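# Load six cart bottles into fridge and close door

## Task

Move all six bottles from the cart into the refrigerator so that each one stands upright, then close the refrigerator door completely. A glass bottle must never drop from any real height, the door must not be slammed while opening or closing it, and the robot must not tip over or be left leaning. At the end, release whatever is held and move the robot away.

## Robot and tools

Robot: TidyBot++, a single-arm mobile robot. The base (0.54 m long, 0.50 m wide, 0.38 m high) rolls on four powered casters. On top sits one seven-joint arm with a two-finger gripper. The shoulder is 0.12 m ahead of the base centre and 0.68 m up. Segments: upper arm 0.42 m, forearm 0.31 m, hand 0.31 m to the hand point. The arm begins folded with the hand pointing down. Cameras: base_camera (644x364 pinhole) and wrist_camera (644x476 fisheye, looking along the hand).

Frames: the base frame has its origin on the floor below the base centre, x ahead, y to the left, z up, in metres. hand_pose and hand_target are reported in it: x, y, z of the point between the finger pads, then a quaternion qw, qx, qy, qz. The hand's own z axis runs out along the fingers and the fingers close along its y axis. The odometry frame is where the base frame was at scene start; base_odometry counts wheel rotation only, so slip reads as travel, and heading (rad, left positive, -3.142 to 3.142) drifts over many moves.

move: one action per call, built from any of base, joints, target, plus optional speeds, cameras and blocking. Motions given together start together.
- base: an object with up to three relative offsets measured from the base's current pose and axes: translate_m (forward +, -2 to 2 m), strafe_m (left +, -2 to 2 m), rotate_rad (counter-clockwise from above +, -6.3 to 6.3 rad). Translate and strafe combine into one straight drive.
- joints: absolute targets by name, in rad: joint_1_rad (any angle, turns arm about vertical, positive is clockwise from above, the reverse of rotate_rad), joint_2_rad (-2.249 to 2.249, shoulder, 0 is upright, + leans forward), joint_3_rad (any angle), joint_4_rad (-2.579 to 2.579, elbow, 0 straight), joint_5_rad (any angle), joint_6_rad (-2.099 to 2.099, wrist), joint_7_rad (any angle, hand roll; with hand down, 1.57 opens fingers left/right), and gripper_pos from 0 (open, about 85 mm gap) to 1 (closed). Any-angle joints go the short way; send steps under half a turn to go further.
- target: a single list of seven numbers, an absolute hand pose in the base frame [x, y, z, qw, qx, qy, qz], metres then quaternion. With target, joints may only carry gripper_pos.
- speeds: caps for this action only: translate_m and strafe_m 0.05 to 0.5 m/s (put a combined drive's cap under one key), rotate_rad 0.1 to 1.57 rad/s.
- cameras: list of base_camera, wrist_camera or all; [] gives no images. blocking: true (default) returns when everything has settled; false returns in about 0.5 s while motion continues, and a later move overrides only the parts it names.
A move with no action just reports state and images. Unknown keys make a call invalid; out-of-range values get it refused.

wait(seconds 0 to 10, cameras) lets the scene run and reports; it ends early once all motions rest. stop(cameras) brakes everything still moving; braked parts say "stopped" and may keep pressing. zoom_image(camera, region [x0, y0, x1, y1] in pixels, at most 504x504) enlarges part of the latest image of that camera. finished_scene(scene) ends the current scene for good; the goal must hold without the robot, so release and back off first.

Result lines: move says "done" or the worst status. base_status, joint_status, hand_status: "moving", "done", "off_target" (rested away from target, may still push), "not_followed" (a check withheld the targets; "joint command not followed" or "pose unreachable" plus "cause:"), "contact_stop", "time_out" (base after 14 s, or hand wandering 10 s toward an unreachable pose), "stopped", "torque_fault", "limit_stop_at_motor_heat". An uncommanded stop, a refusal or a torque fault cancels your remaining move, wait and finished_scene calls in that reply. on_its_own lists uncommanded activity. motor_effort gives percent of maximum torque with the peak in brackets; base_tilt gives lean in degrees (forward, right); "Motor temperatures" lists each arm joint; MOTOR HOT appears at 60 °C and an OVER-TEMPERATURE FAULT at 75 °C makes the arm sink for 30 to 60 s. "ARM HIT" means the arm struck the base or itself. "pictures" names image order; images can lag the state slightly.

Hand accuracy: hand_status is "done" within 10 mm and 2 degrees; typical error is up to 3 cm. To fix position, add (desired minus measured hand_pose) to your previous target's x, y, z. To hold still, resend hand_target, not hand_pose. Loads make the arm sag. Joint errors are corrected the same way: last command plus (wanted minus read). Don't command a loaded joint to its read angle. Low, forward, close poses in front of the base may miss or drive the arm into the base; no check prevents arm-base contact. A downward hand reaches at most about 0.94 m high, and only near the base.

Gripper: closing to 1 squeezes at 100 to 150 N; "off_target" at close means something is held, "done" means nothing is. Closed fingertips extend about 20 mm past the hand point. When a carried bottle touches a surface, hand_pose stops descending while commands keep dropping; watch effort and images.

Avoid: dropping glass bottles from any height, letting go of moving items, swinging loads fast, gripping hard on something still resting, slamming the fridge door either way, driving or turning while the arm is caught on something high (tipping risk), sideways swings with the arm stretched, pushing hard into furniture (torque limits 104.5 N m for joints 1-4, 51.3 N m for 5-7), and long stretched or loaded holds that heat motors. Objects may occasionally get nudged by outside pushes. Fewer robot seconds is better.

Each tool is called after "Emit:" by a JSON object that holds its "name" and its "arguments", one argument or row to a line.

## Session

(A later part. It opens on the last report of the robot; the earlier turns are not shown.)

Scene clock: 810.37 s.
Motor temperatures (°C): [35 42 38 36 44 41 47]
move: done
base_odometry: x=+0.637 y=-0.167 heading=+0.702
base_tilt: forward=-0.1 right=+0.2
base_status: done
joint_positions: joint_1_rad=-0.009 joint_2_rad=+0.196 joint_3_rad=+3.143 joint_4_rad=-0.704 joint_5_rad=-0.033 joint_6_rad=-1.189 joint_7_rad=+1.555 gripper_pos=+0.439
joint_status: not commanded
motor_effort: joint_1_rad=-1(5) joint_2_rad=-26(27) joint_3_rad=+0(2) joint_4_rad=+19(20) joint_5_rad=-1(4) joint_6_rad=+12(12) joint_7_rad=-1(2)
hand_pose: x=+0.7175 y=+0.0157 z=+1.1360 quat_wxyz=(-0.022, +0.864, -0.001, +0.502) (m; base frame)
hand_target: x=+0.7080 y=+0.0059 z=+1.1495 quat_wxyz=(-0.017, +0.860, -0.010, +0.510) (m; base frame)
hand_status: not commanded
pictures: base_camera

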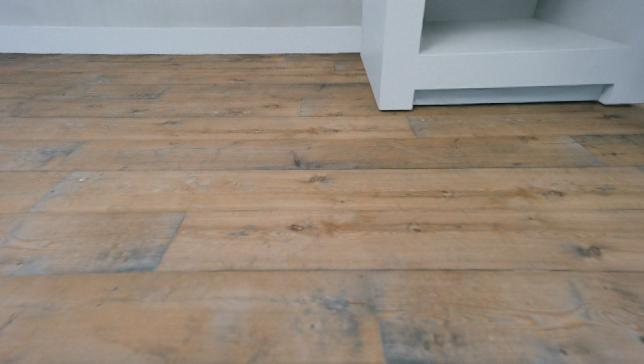

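Emit:
{"name": "move", "arguments": {
  "base": {"strafe_m": -0.45, "translate_m": 0.1}
}}

Scene clock: 817.27 s.
Motor temperatures (°C): [35 42 38 36 44 41 47]
move: done
base_odometry: x=+1.004 y=-0.446 heading=+0.702
base_tilt: forward=-0.1 right=+0.2
base_status: done
joint_positions: joint_1_rad=+0.000 joint_2_rad=+0.196 joint_3_rad=+3.148 joint_4_rad=-0.704 joint_5_rad=-0.033 joint_6_rad=-1.189 joint_7_rad=+1.555 gripper_pos=+0.439
joint_status: not commanded
motor_effort: joint_1_rad=-2(5) joint_2_rad=-26(27) joint_3_rad=-1(2) joint_4_rad=+19(20) joint_5_rad=-1(3) joint_6_rad=+12(12) joint_7_rad=-1(2)
hand_pose: x=+0.7177 y=+0.0078 z=+1.1360 quat_wxyz=(-0.018, +0.864, -0.007, +0.502) (m; base frame)
hand_target: x=+0.7080 y=+0.0059 z=+1.1495 quat_wxyz=(-0.017, +0.860, -0.010, +0.510) (m; base frame)
hand_status: not commanded
pictures: base_camera, wrist_camera

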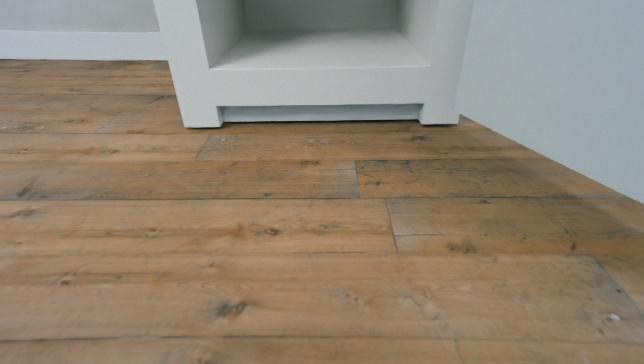

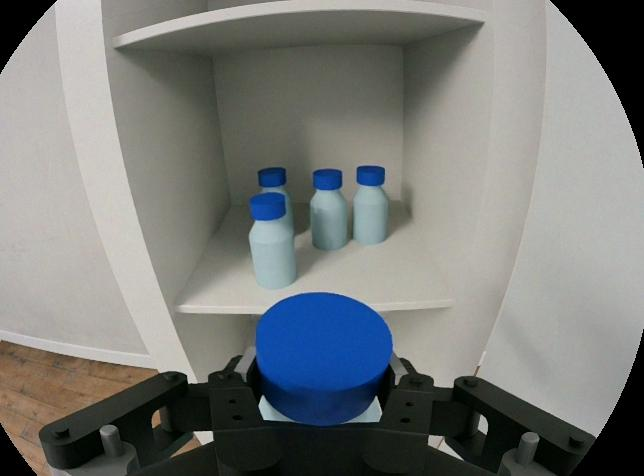

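Emit:
{"name": "move", "arguments": {
  "base": {"rotate_rad": 0.035, "strafe_m": -0.06},
  "joints": {"joint_1_rad": 0.147},
  "cameras": []
}}

Emit:
{"name": "move", "arguments": {
  "base": {"translate_m": 0.18},
  "speeds": {"translate_m": 0.25}
}}

Scene clock: 823.10 s.
Motor temperatures (°C): [35 42 38 36 44 41 47]
move: done
base_odometry: x=+1.042 y=-0.492 heading=+0.739
base_tilt: forward=-0.1 right=+0.2
base_status: done
joint_positions: joint_1_rad=+0.147 joint_2_rad=+0.196 joint_3_rad=+3.156 joint_4_rad=-0.704 joint_5_rad=-0.028 joint_6_rad=-1.189 joint_7_rad=+1.555 gripper_pos=+0.439
joint_status: all done
motor_effort: joint_1_rad=-2(6) joint_2_rad=-26(26) joint_3_rad=+0(4) joint_4_rad=+19(20) joint_5_rad=-2(4) joint_6_rad=+12(12) joint_7_rad=+0(2)
hand_pose: x=+0.7118 y=-0.0852 z=+1.1359 quat_wxyz=(+0.024, +0.861, -0.074, +0.502) (m; base frame)
hand_target: x=+0.7025 y=-0.0804 z=+1.1495 quat_wxyz=(+0.020, +0.857, -0.073, +0.510) (m; base frame)
hand_status: not commanded
pictures: none
No camera images: "cameras" was empty.

Scene clock: 824.57 s.
Motor temperatures (°C): [35 42 38 36 44 41 47]
move: done
base_odometry: x=+1.176 y=-0.370 heading=+0.738
base_tilt: forward=-0.1 right=+0.2
base_status: done
joint_positions: joint_1_rad=+0.147 joint_2_rad=+0.201 joint_3_rad=+3.156 joint_4_rad=-0.704 joint_5_rad=-0.028 joint_6_rad=-1.189 joint_7_rad=+1.555 gripper_pos=+0.439
joint_status: not commanded
motor_effort: joint_1_rad=-1(3) joint_2_rad=-26(30) joint_3_rad=+0(1) joint_4_rad=+19(21) joint_5_rad=-1(2) joint_6_rad=+12(13) joint_7_rad=-1(2)
hand_pose: x=+0.7141 y=-0.0856 z=+1.1328 quat_wxyz=(+0.024, +0.863, -0.074, +0.500) (m; base frame)
hand_target: x=+0.7025 y=-0.0804 z=+1.1495 quat_wxyz=(+0.020, +0.857, -0.073, +0.510) (m; base frame)
hand_status: not commanded
pictures: base_camera, wrist_camera

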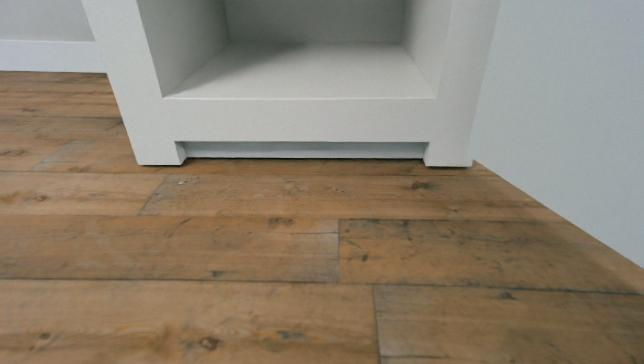

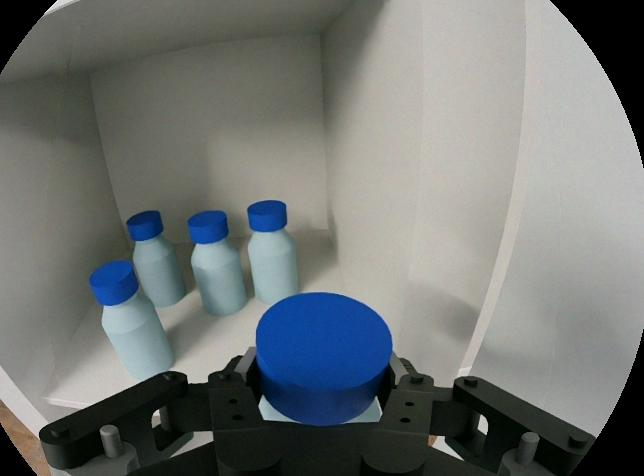

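Emit:
{"name": "move", "arguments": {
  "base": {"translate_m": 0.125, "strafe_m": 0.022},
  "speeds": {"translate_m": 0.15}
}}

Scene clock: 829.50 s.
Motor temperatures (°C): [35 42 38 36 44 41 47]
move: done
base_odometry: x=+1.254 y=-0.270 heading=+0.738
base_tilt: forward=-0.1 right=+0.2
base_status: done
joint_positions: joint_1_rad=+0.147 joint_2_rad=+0.203 joint_3_rad=+3.156 joint_4_rad=-0.704 joint_5_rad=-0.028 joint_6_rad=-1.189 joint_7_rad=+1.555 gripper_pos=+0.439
joint_status: not commanded
motor_effort: joint_1_rad=-2(3) joint_2_rad=-26(30) joint_3_rad=+0(1) joint_4_rad=+19(20) joint_5_rad=-1(2) joint_6_rad=+12(13) joint_7_rad=-1(2)
hand_pose: x=+0.7147 y=-0.0856 z=+1.1320 quat_wxyz=(+0.024, +0.863, -0.074, +0.499) (m; base frame)
hand_target: x=+0.7025 y=-0.0804 z=+1.1495 quat_wxyz=(+0.020, +0.857, -0.073, +0.510) (m; base frame)
hand_status: not commanded
pictures: base_camera, wrist_camera

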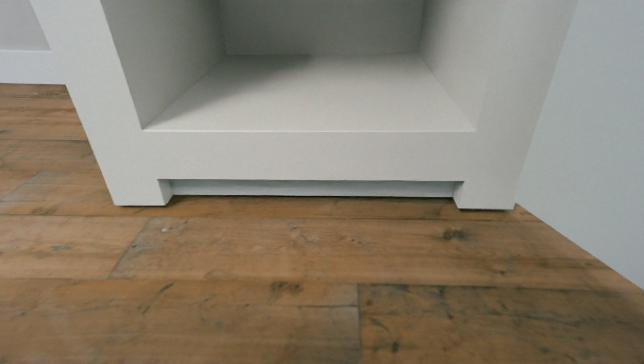

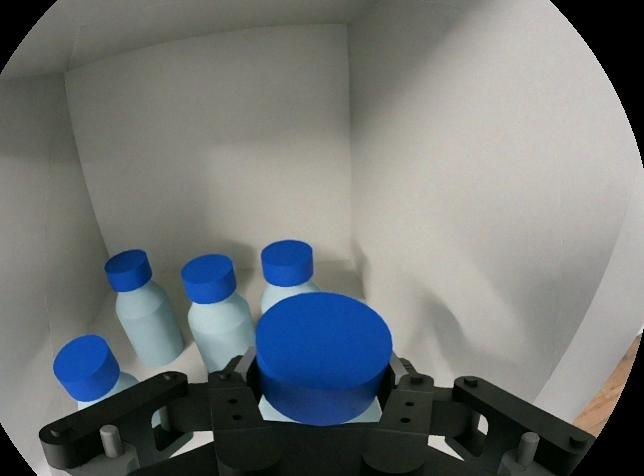

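Emit:
{"name": "move", "arguments": {
  "joints": {"joint_4_rad": -0.94, "joint_6_rad": -0.88},
  "cameras": ["wrist_camera"]
}}

Emit:
{"name": "move", "arguments": {
  "joints": {"joint_4_rad": -1.0, "joint_6_rad": -0.82},
  "cameras": []
}}

Emit:
{"name": "move", "arguments": {
  "joints": {"joint_4_rad": -1.03, "joint_6_rad": -0.79},
  "cameras": ["wrist_camera"]
}}

Scene clock: 836.07 s.
Motor temperatures (°C): [35 42 38 36 44 41 47]
move: done
base_odometry: x=+1.254 y=-0.270 heading=+0.738
base_tilt: forward=-0.1 right=+0.2
base_status: not commanded
joint_positions: joint_1_rad=+0.147 joint_2_rad=+0.203 joint_3_rad=+3.156 joint_4_rad=-0.936 joint_5_rad=-0.028 joint_6_rad=-0.960 joint_7_rad=+1.555 gripper_pos=+0.439
joint_status: all done
motor_effort: joint_1_rad=-2(2) joint_2_rad=-28(29) joint_3_rad=+0(1) joint_4_rad=+21(22) joint_5_rad=-1(2) joint_6_rad=+12(12) joint_7_rad=-1(2)
hand_pose: x=+0.7515 y=-0.0927 z=+1.0692 quat_wxyz=(+0.023, +0.863, -0.077, +0.498) (m; base frame)
hand_target: x=+0.7541 y=-0.0901 z=+1.1033 quat_wxyz=(+0.022, +0.838, -0.075, +0.540) (m; base frame)
hand_status: not commanded
pictures: wrist_camera

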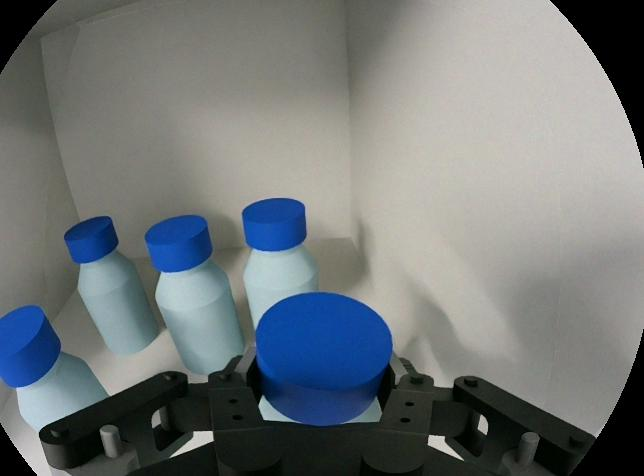

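Scene clock: 836.83 s.
Motor temperatures (°C): [35 42 38 36 44 41 47]
move: done
base_odometry: x=+1.254 y=-0.270 heading=+0.738
base_tilt: forward=-0.1 right=+0.2
base_status: not commanded
joint_positions: joint_1_rad=+0.147 joint_2_rad=+0.203 joint_3_rad=+3.156 joint_4_rad=-0.992 joint_5_rad=-0.028 joint_6_rad=-0.893 joint_7_rad=+1.555 gripper_pos=+0.439
joint_status: all done
motor_effort: joint_1_rad=-1(2) joint_2_rad=-28(29) joint_3_rad=-1(1) joint_4_rad=+21(22) joint_5_rad=-1(2) joint_6_rad=+12(12) joint_7_rad=-1(2)
hand_pose: x=+0.7599 y=-0.0945 z=+1.0557 quat_wxyz=(+0.024, +0.861, -0.078, +0.502) (m; base frame)
hand_target: x=+0.7617 y=-0.0917 z=+1.0861 quat_wxyz=(+0.022, +0.838, -0.076, +0.540) (m; base frame)
hand_status: not commanded
pictures: none
No camera images: "cameras" was empty.

Scene clock: 837.47 s.
Motor temperatures (°C): [35 42 38 36 44 41 47]
move: done
base_odometry: x=+1.254 y=-0.270 heading=+0.738
base_tilt: forward=-0.1 right=+0.2
base_status: not commanded
joint_positions: joint_1_rad=+0.147 joint_2_rad=+0.202 joint_3_rad=+3.156 joint_4_rad=-1.010 joint_5_rad=-0.028 joint_6_rad=-0.857 joint_7_rad=+1.555 gripper_pos=+0.439
joint_status: all done
motor_effort: joint_1_rad=-2(2) joint_2_rad=-25(28) joint_3_rad=+0(1) joint_4_rad=+20(22) joint_5_rad=-1(2) joint_6_rad=+11(12) joint_7_rad=-1(2)
hand_pose: x=+0.7646 y=-0.0954 z=+1.0554 quat_wxyz=(+0.024, +0.856, -0.078, +0.510) (m; base frame)
hand_target: x=+0.7650 y=-0.0924 z=+1.0773 quat_wxyz=(+0.022, +0.838, -0.077, +0.540) (m; base frame)
hand_status: not commanded
pictures: wrist_camera

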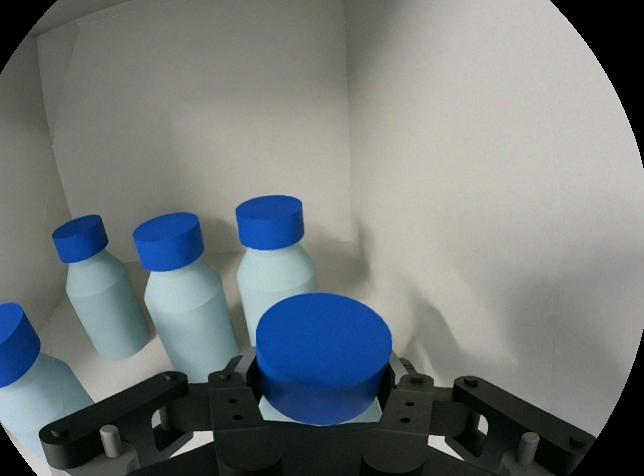

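Emit:
{"name": "move", "arguments": {
  "joints": {"joint_4_rad": -1.05, "joint_6_rad": -0.81},
  "cameras": []
}}

Emit:
{"name": "move", "arguments": {
  "joints": {"joint_4_rad": -1.07, "joint_6_rad": -0.82},
  "cameras": []
}}

Scene clock: 840.40 s.
Motor temperatures (°C): [35 42 38 36 44 41 47]
move: done
base_odometry: x=+1.254 y=-0.270 heading=+0.738
base_tilt: forward=-0.1 right=+0.2
base_status: not commanded
joint_positions: joint_1_rad=+0.147 joint_2_rad=+0.199 joint_3_rad=+3.156 joint_4_rad=-1.016 joint_5_rad=-0.028 joint_6_rad=-0.856 joint_7_rad=+1.555 gripper_pos=+0.439
joint_status: all done
motor_effort: joint_1_rad=-1(2) joint_2_rad=-22(24) joint_3_rad=+1(1) joint_4_rad=+17(20) joint_5_rad=-1(2) joint_6_rad=+8(11) joint_7_rad=-1(2)
hand_pose: x=+0.7630 y=-0.0952 z=+1.0550 quat_wxyz=(+0.024, +0.856, -0.078, +0.510) (m; base frame)
hand_target: x=+0.7618 y=-0.0918 z=+1.0601 quat_wxyz=(+0.021, +0.848, -0.078, +0.523) (m; base frame)
hand_status: not commanded
pictures: none
No camera images: "cameras" was empty.

Scene clock: 840.97 s.
Motor temperatures (°C): [35 42 38 36 44 41 47]
move: done
base_odometry: x=+1.254 y=-0.270 heading=+0.738
base_tilt: forward=-0.1 right=+0.2
base_status: not commanded
joint_positions: joint_1_rad=+0.147 joint_2_rad=+0.193 joint_3_rad=+3.156 joint_4_rad=-1.025 joint_5_rad=-0.028 joint_6_rad=-0.851 joint_7_rad=+1.555 gripper_pos=+0.439
joint_status: all done
motor_effort: joint_1_rad=+0(1) joint_2_rad=-21(22) joint_3_rad=+1(2) joint_4_rad=+15(17) joint_5_rad=+0(1) joint_6_rad=+5(9) joint_7_rad=-1(2)
hand_pose: x=+0.7614 y=-0.0950 z=+1.0547 quat_wxyz=(+0.024, +0.856, -0.078, +0.511) (m; base frame)
hand_target: x=+0.7596 y=-0.0914 z=+1.0460 quat_wxyz=(+0.020, +0.856, -0.078, +0.510) (m; base frame)
hand_status: not commanded
pictures: none
No camera images: "cameras" was empty.

Resting. Release.

Emit:
{"name": "move", "arguments": {
  "joints": {"gripper_pos": 0.25},
  "cameras": []
}}

Emit:
{"name": "move", "arguments": {
  "joints": {"gripper_pos": 0.12},
  "cameras": ["wrist_camera"]
}}

Scene clock: 843.53 s.
Motor temperatures (°C): [35 42 38 36 44 41 47]
move: done
base_odometry: x=+1.254 y=-0.270 heading=+0.738
base_tilt: forward=-0.1 right=+0.2
base_status: not commanded
joint_positions: joint_1_rad=+0.147 joint_2_rad=+0.193 joint_3_rad=+3.156 joint_4_rad=-1.038 joint_5_rad=-0.028 joint_6_rad=-0.851 joint_7_rad=+1.555 gripper_pos=+0.250
joint_status: all done
motor_effort: joint_1_rad=+0(1) joint_2_rad=-23(23) joint_3_rad=+2(2) joint_4_rad=+17(17) joint_5_rad=+0(1) joint_6_rad=+7(8) joint_7_rad=-1(2)
hand_pose: x=+0.7608 y=-0.0949 z=+1.0473 quat_wxyz=(+0.024, +0.859, -0.078, +0.505) (m; base frame)
hand_target: x=+0.7596 y=-0.0914 z=+1.0460 quat_wxyz=(+0.020, +0.856, -0.078, +0.510) (m; base frame)
hand_status: not commanded
pictures: none
No camera images: "cameras" was empty.

Scene clock: 844.10 s.
Motor temperatures (°C): [35 42 38 36 44 41 47]
move: done
base_odometry: x=+1.254 y=-0.270 heading=+0.738
base_tilt: forward=-0.1 right=+0.2
base_status: not commanded
joint_positions: joint_1_rad=+0.147 joint_2_rad=+0.193 joint_3_rad=+3.156 joint_4_rad=-1.043 joint_5_rad=-0.028 joint_6_rad=-0.851 joint_7_rad=+1.555 gripper_pos=+0.120
joint_status: all done
motor_effort: joint_1_rad=+0(1) joint_2_rad=-24(24) joint_3_rad=+1(1) joint_4_rad=+17(18) joint_5_rad=-1(1) joint_6_rad=+8(9) joint_7_rad=-1(2)
hand_pose: x=+0.7606 y=-0.0949 z=+1.0447 quat_wxyz=(+0.024, +0.860, -0.078, +0.503) (m; base frame)
hand_target: x=+0.7596 y=-0.0914 z=+1.0460 quat_wxyz=(+0.020, +0.856, -0.078, +0.510) (m; base frame)
hand_status: not commanded
pictures: wrist_camera

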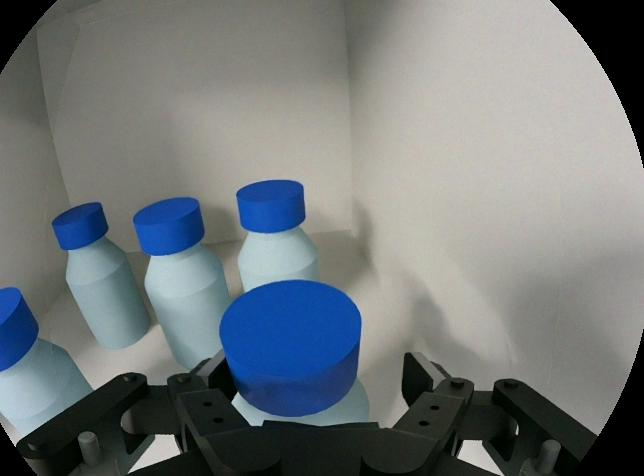

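Emit:
{"name": "move", "arguments": {
  "base": {"strafe_m": 0.01},
  "speeds": {"strafe_m": 0.05},
  "cameras": ["wrist_camera"]
}}

Scene clock: 847.47 s.
Motor temperatures (°C): [35 42 38 36 44 41 47]
move: done
base_odometry: x=+1.247 y=-0.263 heading=+0.738
base_tilt: forward=-0.1 right=+0.2
base_status: done
joint_positions: joint_1_rad=+0.147 joint_2_rad=+0.193 joint_3_rad=+3.155 joint_4_rad=-1.043 joint_5_rad=-0.028 joint_6_rad=-0.851 joint_7_rad=+1.555 gripper_pos=+0.120
joint_status: not commanded
motor_effort: joint_1_rad=-2(5) joint_2_rad=-24(26) joint_3_rad=+0(3) joint_4_rad=+18(19) joint_5_rad=-1(2) joint_6_rad=+7(8) joint_7_rad=-1(2)
hand_pose: x=+0.7605 y=-0.0945 z=+1.0446 quat_wxyz=(+0.024, +0.861, -0.078, +0.503) (m; base frame)
hand_target: x=+0.7596 y=-0.0914 z=+1.0460 quat_wxyz=(+0.020, +0.856, -0.078, +0.510) (m; base frame)
hand_status: not commanded
pictures: wrist_camera

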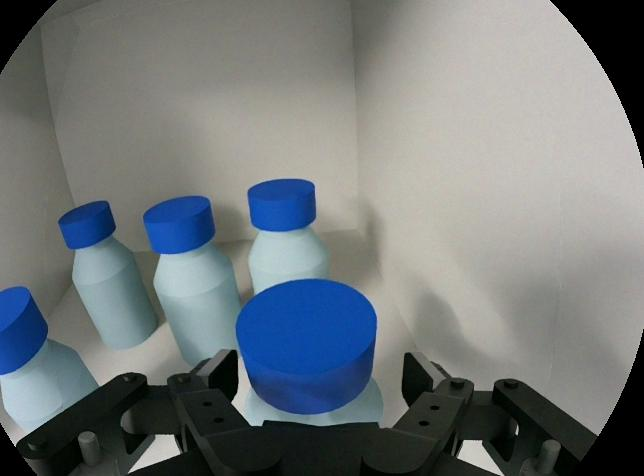

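Emit:
{"name": "move", "arguments": {
  "base": {"translate_m": -0.42, "strafe_m": 0.065},
  "speeds": {"translate_m": 0.2}
}}

Scene clock: 851.93 s.
Motor temperatures (°C): [35 42 38 36 44 41 47]
move: done
base_odometry: x=+0.892 y=-0.497 heading=+0.738
base_tilt: forward=-0.1 right=+0.2
base_status: done
joint_positions: joint_1_rad=+0.147 joint_2_rad=+0.191 joint_3_rad=+3.155 joint_4_rad=-1.044 joint_5_rad=-0.028 joint_6_rad=-0.851 joint_7_rad=+1.555 gripper_pos=+0.120
joint_status: not commanded
motor_effort: joint_1_rad=-1(3) joint_2_rad=-24(29) joint_3_rad=+0(1) joint_4_rad=+18(19) joint_5_rad=-1(2) joint_6_rad=+8(9) joint_7_rad=-1(2)
hand_pose: x=+0.7597 y=-0.0944 z=+1.0455 quat_wxyz=(+0.024, +0.860, -0.078, +0.503) (m; base frame)
hand_target: x=+0.7596 y=-0.0914 z=+1.0460 quat_wxyz=(+0.020, +0.856, -0.078, +0.510) (m; base frame)
hand_status: not commanded
pictures: base_camera, wrist_camera

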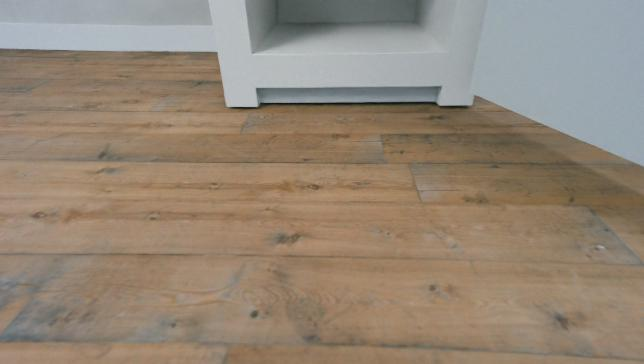

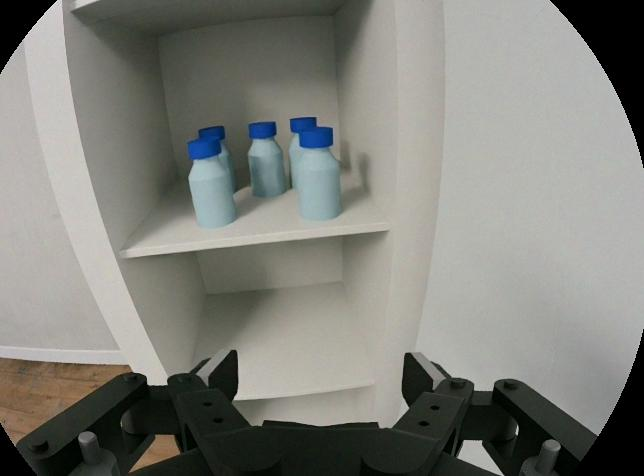

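Emit:
{"name": "move", "arguments": {
  "base": {"translate_m": -0.368, "strafe_m": -0.028, "rotate_rad": -2.22},
  "joints": {"joint_1_rad": 0.0, "joint_2_rad": 0.03, "joint_4_rad": -1.03, "joint_6_rad": -1.05, "gripper_pos": 0.0}
}}

Scene clock: 867.33 s.
Motor temperatures (°C): [35 42 38 36 44 41 47]
move: done
base_odometry: x=+0.639 y=-0.765 heading=-1.481
base_tilt: forward=-0.2 right=+0.2
base_status: done
joint_positions: joint_1_rad=+0.004 joint_2_rad=+0.053 joint_3_rad=+3.153 joint_4_rad=-1.037 joint_5_rad=-0.028 joint_6_rad=-0.990 joint_7_rad=+1.555 gripper_pos=+0.000
joint_status: all done
motor_effort: joint_1_rad=-2(4) joint_2_rad=-18(29) joint_3_rad=+0(3) joint_4_rad=+17(19) joint_5_rad=-2(2) joint_6_rad=+8(8) joint_7_rad=-2(2)
hand_pose: x=+0.6918 y=-0.0002 z=+1.0960 quat_wxyz=(-0.014, +0.862, -0.014, +0.506) (m; base frame)
hand_target: x=+0.6731 y=+0.0049 z=+1.0963 quat_wxyz=(-0.018, +0.870, -0.013, +0.493) (m; base frame)
hand_status: not commanded
pictures: base_camera, wrist_camera

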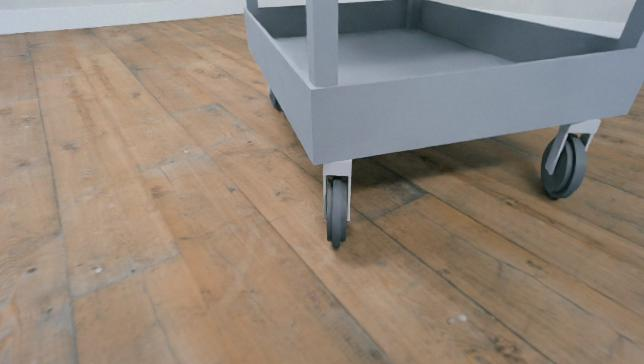

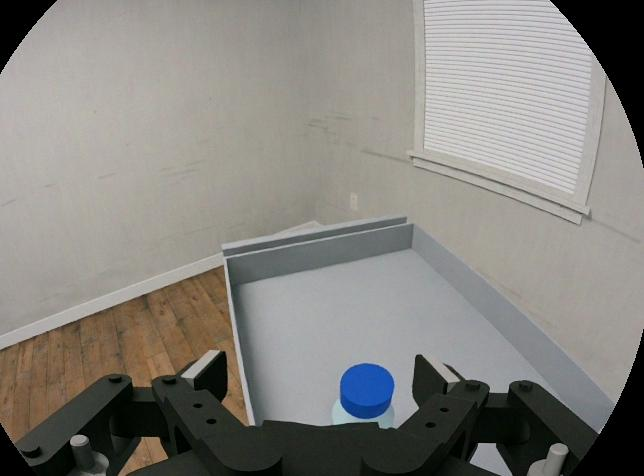

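Emit:
{"name": "move", "arguments": {
  "base": {"translate_m": 0.115, "strafe_m": -0.035},
  "speeds": {"translate_m": 0.2},
  "cameras": []
}}

Emit:
{"name": "move", "arguments": {
  "joints": {"joint_2_rad": -0.03, "joint_4_rad": -1.5, "joint_6_rad": -0.6},
  "cameras": ["wrist_camera"]
}}

Scene clock: 872.87 s.
Motor temperatures (°C): [35 42 38 36 44 41 47]
move: done
base_odometry: x=+0.614 y=-0.883 heading=-1.483
base_tilt: forward=-0.1 right=+0.2
base_status: done
joint_positions: joint_1_rad=+0.004 joint_2_rad=+0.047 joint_3_rad=+3.153 joint_4_rad=-1.037 joint_5_rad=-0.028 joint_6_rad=-0.991 joint_7_rad=+1.555 gripper_pos=+0.000
joint_status: not commanded
motor_effort: joint_1_rad=-1(2) joint_2_rad=-18(21) joint_3_rad=+0(1) joint_4_rad=+17(18) joint_5_rad=-1(2) joint_6_rad=+8(8) joint_7_rad=-1(2)
hand_pose: x=+0.6892 y=-0.0002 z=+1.0992 quat_wxyz=(-0.014, +0.861, -0.014, +0.509) (m; base frame)
hand_target: x=+0.6731 y=+0.0049 z=+1.0963 quat_wxyz=(-0.018, +0.870, -0.013, +0.493) (m; base frame)
hand_status: not commanded
pictures: none
No camera images: "cameras" was empty.

Scene clock: 874.83 s.
Motor temperatures (°C): [34 42 38 36 44 41 47]
move: done
base_odometry: x=+0.614 y=-0.883 heading=-1.483
base_tilt: forward=-0.1 right=+0.1
base_status: not commanded
joint_positions: joint_1_rad=+0.004 joint_2_rad=+0.006 joint_3_rad=+3.153 joint_4_rad=-1.471 joint_5_rad=-0.028 joint_6_rad=-0.654 joint_7_rad=+1.555 gripper_pos=+0.000
joint_status: all done
motor_effort: joint_1_rad=-1(3) joint_2_rad=-18(20) joint_3_rad=+0(1) joint_4_rad=+18(20) joint_5_rad=-1(2) joint_6_rad=+8(9) joint_7_rad=-1(2)
hand_pose: x=+0.6983 y=-0.0025 z=+0.9673 quat_wxyz=(-0.013, +0.874, -0.020, +0.485) (m; base frame)
hand_target: x=+0.6926 y=+0.0017 z=+0.9851 quat_wxyz=(-0.017, +0.860, -0.019, +0.510) (m; base frame)
hand_status: not commanded
pictures: wrist_camera

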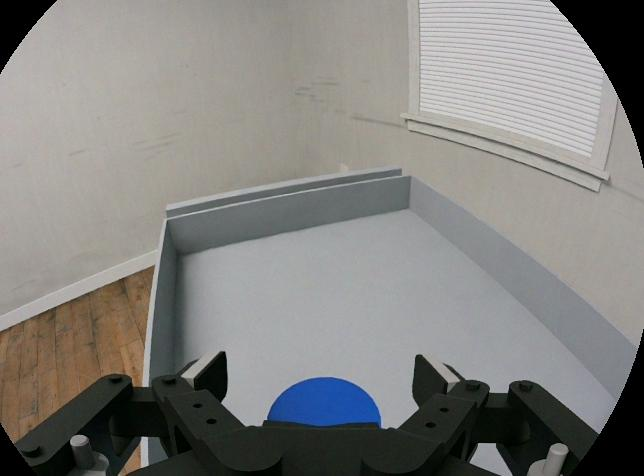

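Emit:
{"name": "move", "arguments": {
  "joints": {"joint_2_rad": -0.06, "joint_4_rad": -1.67, "joint_6_rad": -0.42},
  "cameras": ["wrist_camera"]
}}

Scene clock: 878.10 s.
Motor temperatures (°C): [34 42 38 36 44 41 47]
move: done
base_odometry: x=+0.614 y=-0.883 heading=-1.483
base_tilt: forward=-0.1 right=+0.2
base_status: not commanded
joint_positions: joint_1_rad=+0.004 joint_2_rad=-0.025 joint_3_rad=+3.153 joint_4_rad=-1.642 joint_5_rad=-0.028 joint_6_rad=-0.474 joint_7_rad=+1.555 gripper_pos=+0.000
joint_status: all done
motor_effort: joint_1_rad=-2(2) joint_2_rad=-17(18) joint_3_rad=+0(1) joint_4_rad=+18(20) joint_5_rad=-1(2) joint_6_rad=+8(9) joint_7_rad=-1(2)
hand_pose: x=+0.6929 y=-0.0038 z=+0.9332 quat_wxyz=(-0.012, +0.865, -0.021, +0.501) (m; base frame)
hand_target: x=+0.6871 y=+0.0003 z=+0.9516 quat_wxyz=(-0.016, +0.849, -0.021, +0.527) (m; base frame)
hand_status: not commanded
pictures: wrist_camera

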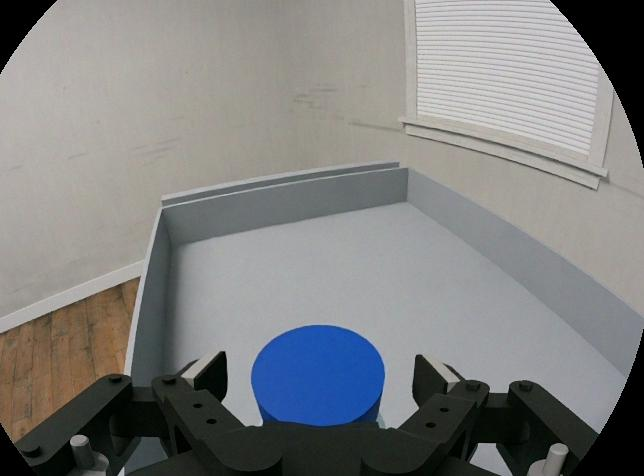

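Emit:
{"name": "move", "arguments": {
  "joints": {"joint_2_rad": -0.06, "joint_4_rad": -1.73, "joint_6_rad": -0.37},
  "cameras": ["wrist_camera"]
}}

Scene clock: 880.83 s.
Motor temperatures (°C): [34 42 38 36 44 41 47]
move: done
base_odometry: x=+0.614 y=-0.883 heading=-1.483
base_tilt: forward=-0.1 right=+0.2
base_status: not commanded
joint_positions: joint_1_rad=+0.004 joint_2_rad=-0.029 joint_3_rad=+3.153 joint_4_rad=-1.705 joint_5_rad=-0.028 joint_6_rad=-0.421 joint_7_rad=+1.555 gripper_pos=+0.000
joint_status: all done
motor_effort: joint_1_rad=-1(2) joint_2_rad=-17(18) joint_3_rad=+0(1) joint_4_rad=+18(19) joint_5_rad=-1(2) joint_6_rad=+8(9) joint_7_rad=-1(2)
hand_pose: x=+0.6890 y=-0.0042 z=+0.9132 quat_wxyz=(-0.011, +0.866, -0.022, +0.499) (m; base frame)
hand_target: x=+0.6844 y=-0.0001 z=+0.9300 quat_wxyz=(-0.015, +0.852, -0.022, +0.523) (m; base frame)
hand_status: not commanded
pictures: wrist_camera

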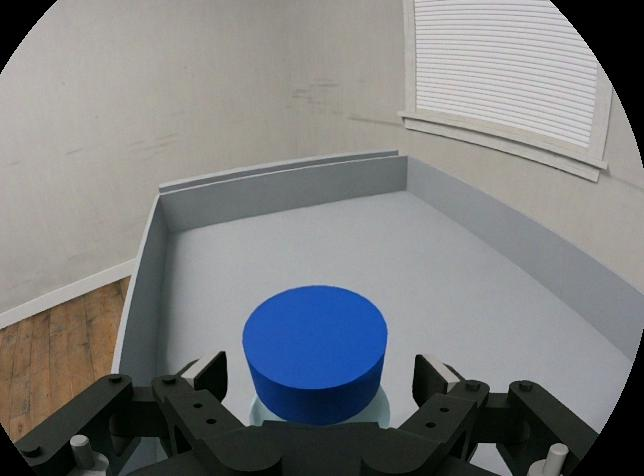

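Emit:
{"name": "move", "arguments": {
  "joints": {"gripper_pos":0.65}
}}

Scene clock: 898.00 s.
Motor temperatures (°C): [34 42 38 36 44 41 47]
move: off_target
base_odometry: x=+0.614 y=-0.883 heading=-1.483
base_tilt: forward=-0.1 right=+0.2
base_status: not commanded
joint_positions: joint_1_rad=+0.004 joint_2_rad=-0.032 joint_3_rad=+3.153 joint_4_rad=-1.706 joint_5_rad=-0.027 joint_6_rad=-0.415 joint_7_rad=+1.555 gripper_pos=+0.436
joint_status: gripper_pos off_target (ended at +0.436, target +0.650)
motor_effort: joint_1_rad=-1(3) joint_2_rad=-16(20) joint_3_rad=+1(1) joint_4_rad=+18(21) joint_5_rad=-2(3) joint_6_rad=+8(10) joint_7_rad=-2(3)
hand_pose: x=+0.6889 y=-0.0043 z=+0.9154 quat_wxyz=(-0.011, +0.864, -0.022, +0.502) (m; base frame)
hand_target: x=+0.6844 y=-0.0001 z=+0.9300 quat_wxyz=(-0.015, +0.852, -0.022, +0.523) (m; base frame)
hand_status: not commanded
pictures: base_camera, wrist_camera

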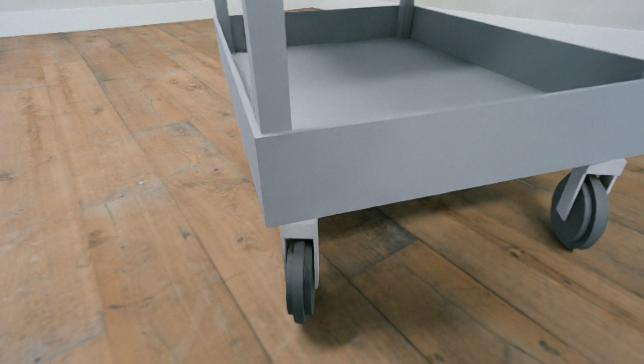

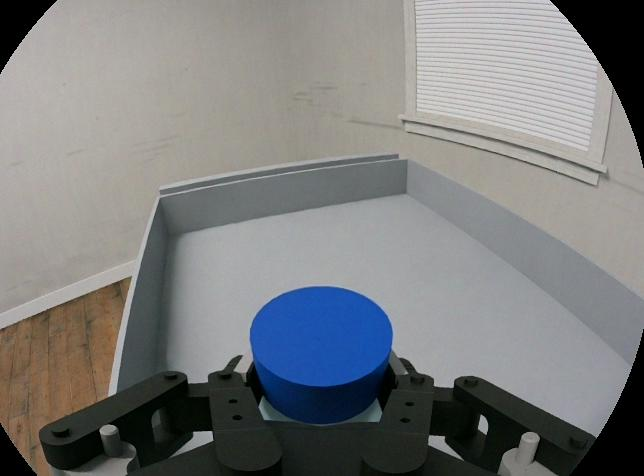

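Emit:
{"name": "move", "arguments": {
  "joints": {"joint_2_rad":0.03,"joint_4_rad":-1.0,"joint_6_rad":-1.09}
}}

Emit:
{"name": "move", "arguments": {
  "base": {"translate_m":-0.45},
  "speeds": {"translate_m":0.25}
}}

Scene clock: 903.63 s.
Motor temperatures (°C): [34 42 38 36 44 41 47]
move: done
base_odometry: x=+0.614 y=-0.883 heading=-1.483
base_tilt: forward=-0.1 right=+0.2
base_status: not commanded
joint_positions: joint_1_rad=+0.004 joint_2_rad=+0.015 joint_3_rad=+3.153 joint_4_rad=-1.032 joint_5_rad=-0.027 joint_6_rad=-1.039 joint_7_rad=+1.555 gripper_pos=+0.436
joint_status: all done
motor_effort: joint_1_rad=-1(2) joint_2_rad=-19(22) joint_3_rad=+0(1) joint_4_rad=+20(23) joint_5_rad=-1(2) joint_6_rad=+11(12) joint_7_rad=-2(2)
hand_pose: x=+0.6686 y=+0.0001 z=+1.1066 quat_wxyz=(-0.014, +0.864, -0.014, +0.504) (m; base frame)
hand_target: x=+0.6667 y=+0.0051 z=+1.1018 quat_wxyz=(-0.018, +0.872, -0.012, +0.489) (m; base frame)
hand_status: not commanded
pictures: base_camera, wrist_camera

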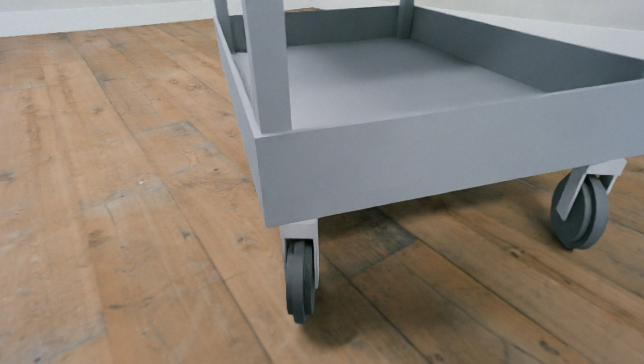

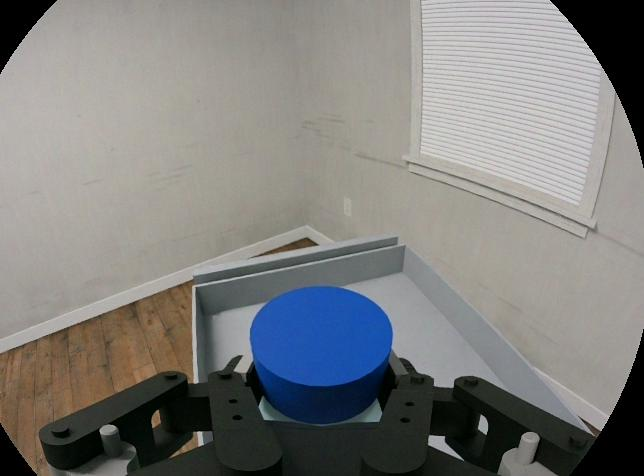

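Scene clock: 906.30 s.
Motor temperatures (°C): [34 42 38 36 44 41 47]
move: done
base_odometry: x=+0.574 y=-0.435 heading=-1.482
base_tilt: forward=-0.2 right=+0.2
base_status: done
joint_positions: joint_1_rad=+0.004 joint_2_rad=+0.030 joint_3_rad=+3.153 joint_4_rad=-1.030 joint_5_rad=-0.027 joint_6_rad=-1.044 joint_7_rad=+1.555 gripper_pos=+0.436
joint_status: not commanded
motor_effort: joint_1_rad=-2(4) joint_2_rad=-20(23) joint_3_rad=+0(2) joint_4_rad=+19(20) joint_5_rad=-1(2) joint_6_rad=+11(12) joint_7_rad=-1(2)
hand_pose: x=+0.6741 y=+0.0001 z=+1.0981 quat_wxyz=(-0.014, +0.868, -0.014, +0.496) (m; base frame)
hand_target: x=+0.6667 y=+0.0051 z=+1.1018 quat_wxyz=(-0.018, +0.872, -0.012, +0.489) (m; base frame)
hand_status: not commanded
pictures: base_camera, wrist_camera

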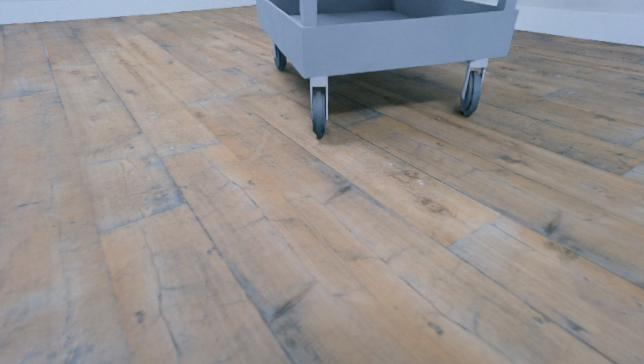

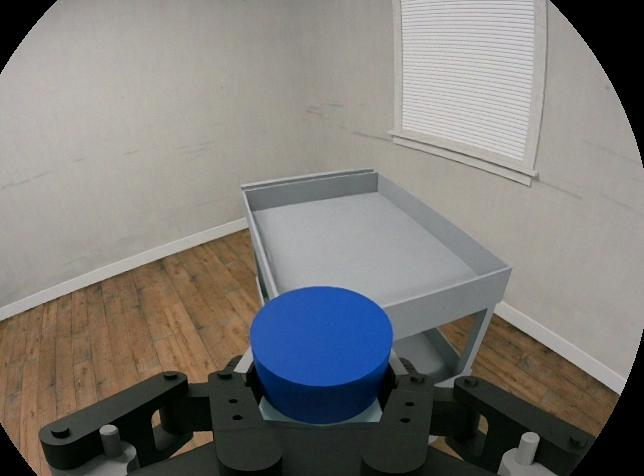

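Emit:
{"name": "move", "arguments": {
  "base": {"rotate_rad":2.22},
  "speeds": {"rotate_rad":0.6},
  "joints": {"joint_2_rad":0.18,"joint_4_rad":-0.69,"joint_6_rad":-1.2}
}}

Scene clock: 914.70 s.
Motor temperatures (°C): [34 42 38 36 44 41 47]
move: done
base_odometry: x=+0.574 y=-0.435 heading=+0.737
base_tilt: forward=-0.1 right=+0.2
base_status: done
joint_positions: joint_1_rad=+0.001 joint_2_rad=+0.171 joint_3_rad=+3.152 joint_4_rad=-0.723 joint_5_rad=-0.027 joint_6_rad=-1.151 joint_7_rad=+1.555 gripper_pos=+0.436
joint_status: all done
motor_effort: joint_1_rad=-1(6) joint_2_rad=-23(25) joint_3_rad=+0(3) joint_4_rad=+18(21) joint_5_rad=-2(3) joint_6_rad=+11(12) joint_7_rad=-1(2)
hand_pose: x=+0.7126 y=+0.0030 z=+1.1517 quat_wxyz=(-0.014, +0.853, -0.010, +0.522) (m; base frame)
hand_target: x=+0.7080 y=+0.0059 z=+1.1495 quat_wxyz=(-0.017, +0.860, -0.010, +0.510) (m; base frame)
hand_status: not commanded
pictures: base_camera, wrist_camera

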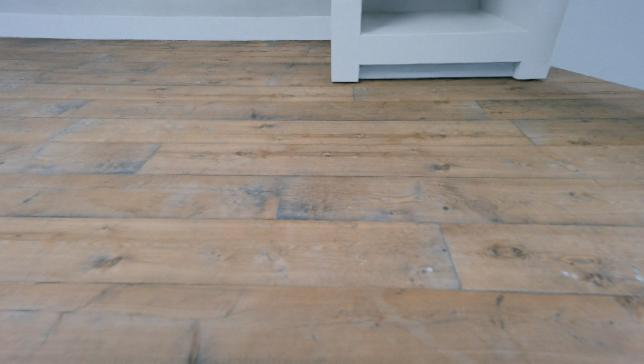

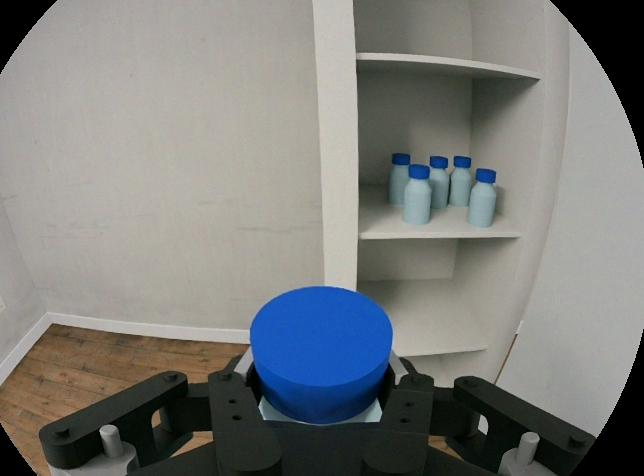

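Emit:
{"name": "zoom_image", "arguments": {
  "camera": "base_camera",
  "region": [320, 40, 580, 120]
}}

Scaled by 1.938.

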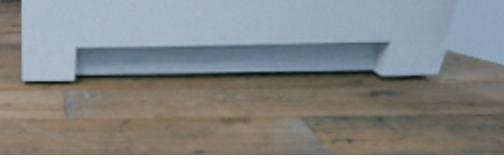

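Emit:
{"name": "move", "arguments": {
  "base": {"strafe_m":-0.353,"translate_m":0.2,"rotate_rad":0.01},
  "speeds": {"translate_m":0.25}
}}

Emit:
{"name": "zoom_image", "arguments": {
  "camera": "base_camera",
  "region": [160, 60, 500, 200]
}}

Scene clock: 932.93 s.
Motor temperatures (°C): [34 41 38 36 44 41 47]
move: done
base_odometry: x=+0.960 y=-0.562 heading=+0.748
base_tilt: forward=-0.1 right=+0.2
base_status: done
joint_positions: joint_1_rad=+0.000 joint_2_rad=+0.174 joint_3_rad=+3.151 joint_4_rad=-0.720 joint_5_rad=-0.028 joint_6_rad=-1.153 joint_7_rad=+1.555 gripper_pos=+0.436
joint_status: not commanded
motor_effort: joint_1_rad=-2(4) joint_2_rad=-24(26) joint_3_rad=+0(3) joint_4_rad=+18(19) joint_5_rad=-2(2) joint_6_rad=+11(12) joint_7_rad=-1(2)
hand_pose: x=+0.7136 y=+0.0046 z=+1.1508 quat_wxyz=(-0.015, +0.854, -0.009, +0.521) (m; base frame)
hand_target: x=+0.7080 y=+0.0059 z=+1.1495 quat_wxyz=(-0.017, +0.860, -0.010, +0.510) (m; base frame)
hand_status: not commanded
pictures: base_camera, wrist_camera

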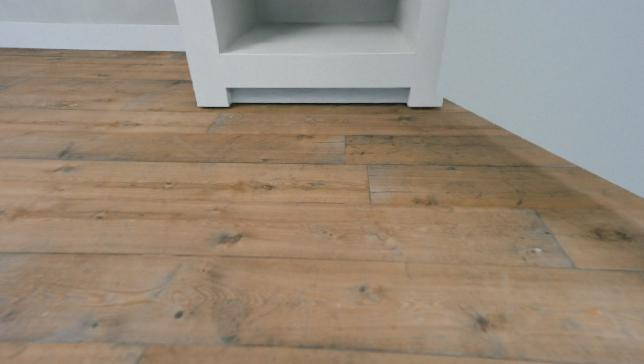

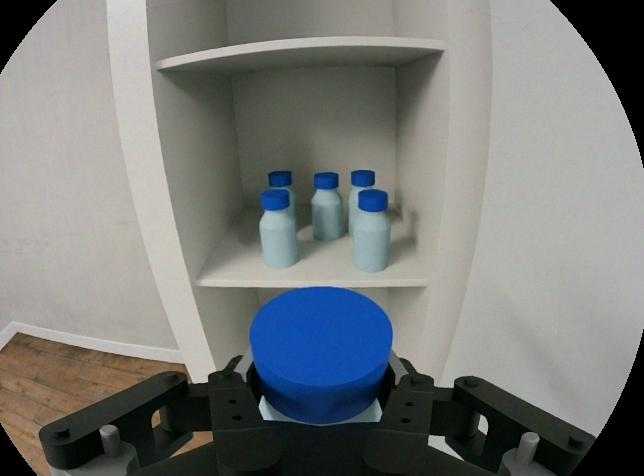

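Scaled by 1.482.

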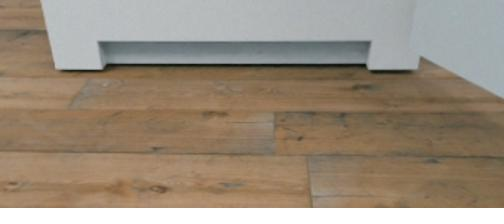

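Emit:
{"name": "move", "arguments": {
  "base": {"translate_m":0.30,"strafe_m":0.005},
  "speeds": {"translate_m":0.2}
}}

Scene clock: 942.03 s.
Motor temperatures (°C): [34 41 38 36 43 41 47]
move: done
base_odometry: x=+1.177 y=-0.354 heading=+0.747
base_tilt: forward=-0.1 right=+0.2
base_status: done
joint_positions: joint_1_rad=+0.000 joint_2_rad=+0.188 joint_3_rad=+3.151 joint_4_rad=-0.717 joint_5_rad=-0.028 joint_6_rad=-1.155 joint_7_rad=+1.555 gripper_pos=+0.436
joint_status: not commanded
motor_effort: joint_1_rad=-2(2) joint_2_rad=-25(29) joint_3_rad=+0(1) joint_4_rad=+18(19) joint_5_rad=-1(2) joint_6_rad=+11(12) joint_7_rad=-1(2)
hand_pose: x=+0.7198 y=+0.0046 z=+1.1430 quat_wxyz=(-0.015, +0.857, -0.009, +0.515) (m; base frame)
hand_target: x=+0.7080 y=+0.0059 z=+1.1495 quat_wxyz=(-0.017, +0.860, -0.010, +0.510) (m; base frame)
hand_status: not commanded
pictures: base_camera, wrist_camera

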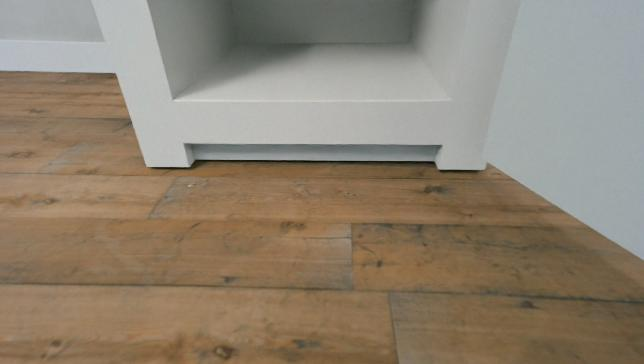

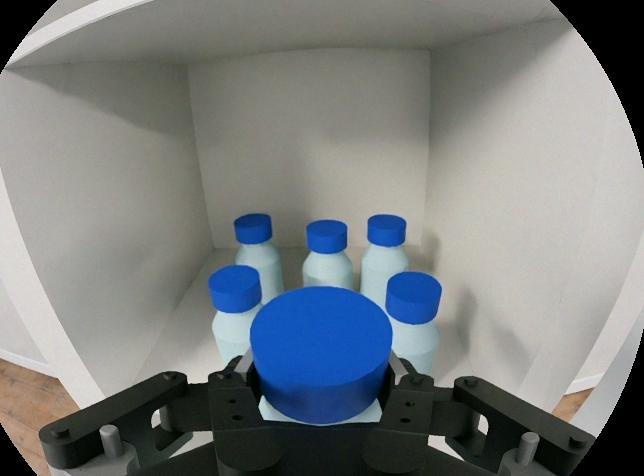

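Emit:
{"name": "move", "arguments": {
  "base": {"translate_m":0.058,"strafe_m":-0.005},
  "speeds": {"translate_m":0.15},
  "joints": {"joint_4_rad":-0.88,"joint_6_rad":-0.96}
}}

Scene clock: 949.50 s.
Motor temperatures (°C): [34 41 38 36 43 41 47]
move: done
base_odometry: x=+1.223 y=-0.318 heading=+0.748
base_tilt: forward=-0.1 right=+0.2
base_status: done
joint_positions: joint_1_rad=+0.000 joint_2_rad=+0.195 joint_3_rad=+3.151 joint_4_rad=-0.873 joint_5_rad=-0.028 joint_6_rad=-1.031 joint_7_rad=+1.555 gripper_pos=+0.436
joint_status: all done
motor_effort: joint_1_rad=-1(3) joint_2_rad=-26(30) joint_3_rad=+0(1) joint_4_rad=+20(21) joint_5_rad=-1(2) joint_6_rad=+11(12) joint_7_rad=-1(2)
hand_pose: x=+0.7450 y=+0.0038 z=+1.0892 quat_wxyz=(-0.015, +0.867, -0.011, +0.498) (m; base frame)
hand_target: x=+0.7491 y=+0.0044 z=+1.1144 quat_wxyz=(-0.018, +0.847, -0.013, +0.532) (m; base frame)
hand_status: not commanded
pictures: base_camera, wrist_camera

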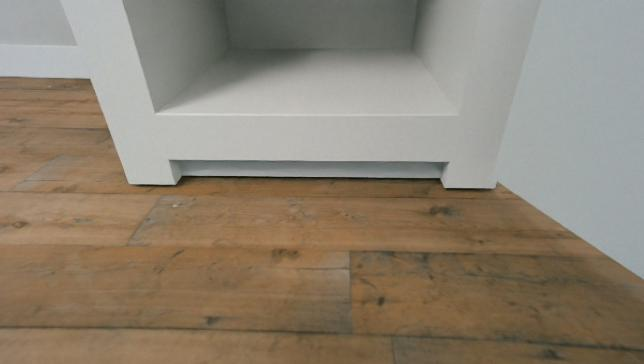

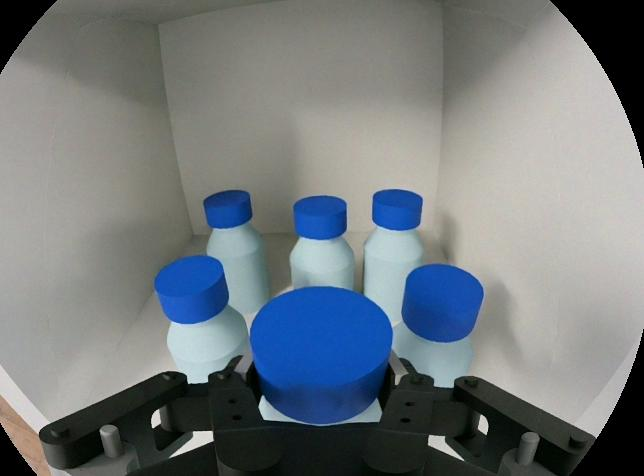

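Emit:
{"name": "move", "arguments": {
  "joints": {"joint_4_rad":-0.97,"joint_6_rad":-0.86},
  "cameras": ["wrist_camera"]
}}

Emit:
{"name": "move", "arguments": {
  "joints": {"joint_4_rad":-1.0,"joint_6_rad":-0.82},
  "cameras": ["wrist_camera"]
}}

Scene clock: 953.23 s.
Motor temperatures (°C): [34 41 38 36 43 41 47]
move: done
base_odometry: x=+1.223 y=-0.318 heading=+0.748
base_tilt: forward=-0.1 right=+0.2
base_status: not commanded
joint_positions: joint_1_rad=+0.000 joint_2_rad=+0.195 joint_3_rad=+3.151 joint_4_rad=-0.962 joint_5_rad=-0.028 joint_6_rad=-0.931 joint_7_rad=+1.555 gripper_pos=+0.436
joint_status: all done
motor_effort: joint_1_rad=-2(2) joint_2_rad=-26(28) joint_3_rad=-1(1) joint_4_rad=+20(21) joint_5_rad=-1(2) joint_6_rad=+11(12) joint_7_rad=-2(2)
hand_pose: x=+0.7592 y=+0.0032 z=+1.0671 quat_wxyz=(-0.015, +0.864, -0.012, +0.503) (m; base frame)
hand_target: x=+0.7631 y=+0.0037 z=+1.0919 quat_wxyz=(-0.018, +0.844, -0.014, +0.536) (m; base frame)
hand_status: not commanded
pictures: wrist_camera

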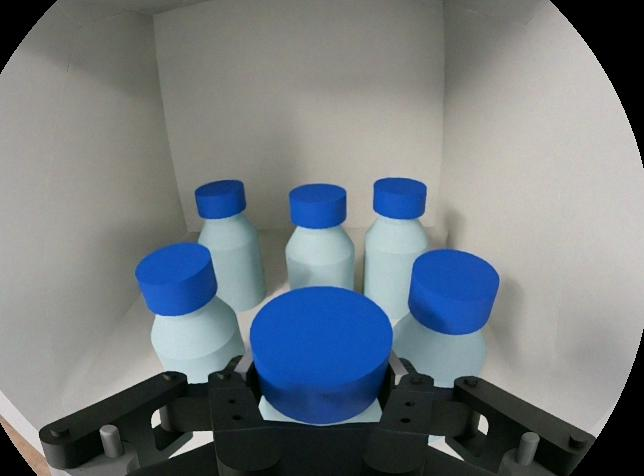

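Scene clock: 953.87 s.
Motor temperatures (°C): [34 41 38 36 43 41 47]
move: done
base_odometry: x=+1.223 y=-0.318 heading=+0.748
base_tilt: forward=-0.1 right=+0.1
base_status: not commanded
joint_positions: joint_1_rad=+0.000 joint_2_rad=+0.195 joint_3_rad=+3.151 joint_4_rad=-0.990 joint_5_rad=-0.028 joint_6_rad=-0.888 joint_7_rad=+1.555 gripper_pos=+0.436
joint_status: all done
motor_effort: joint_1_rad=-1(2) joint_2_rad=-26(28) joint_3_rad=+0(0) joint_4_rad=+20(21) joint_5_rad=-1(2) joint_6_rad=+11(11) joint_7_rad=-1(2)
hand_pose: x=+0.7650 y=+0.0029 z=+1.0629 quat_wxyz=(-0.015, +0.860, -0.012, +0.509) (m; base frame)
hand_target: x=+0.7682 y=+0.0034 z=+1.0860 quat_wxyz=(-0.018, +0.841, -0.015, +0.540) (m; base frame)
hand_status: not commanded
pictures: wrist_camera

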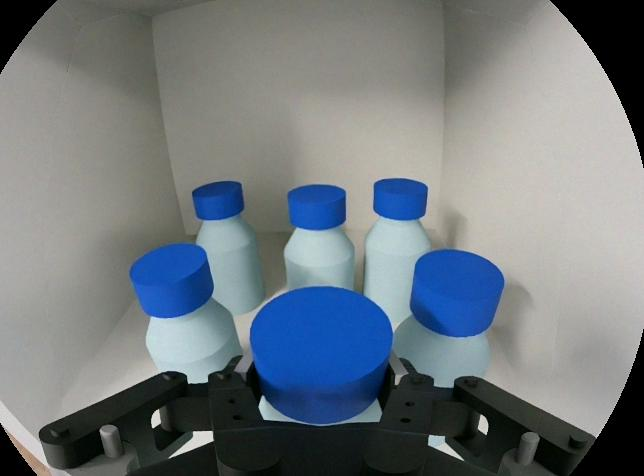

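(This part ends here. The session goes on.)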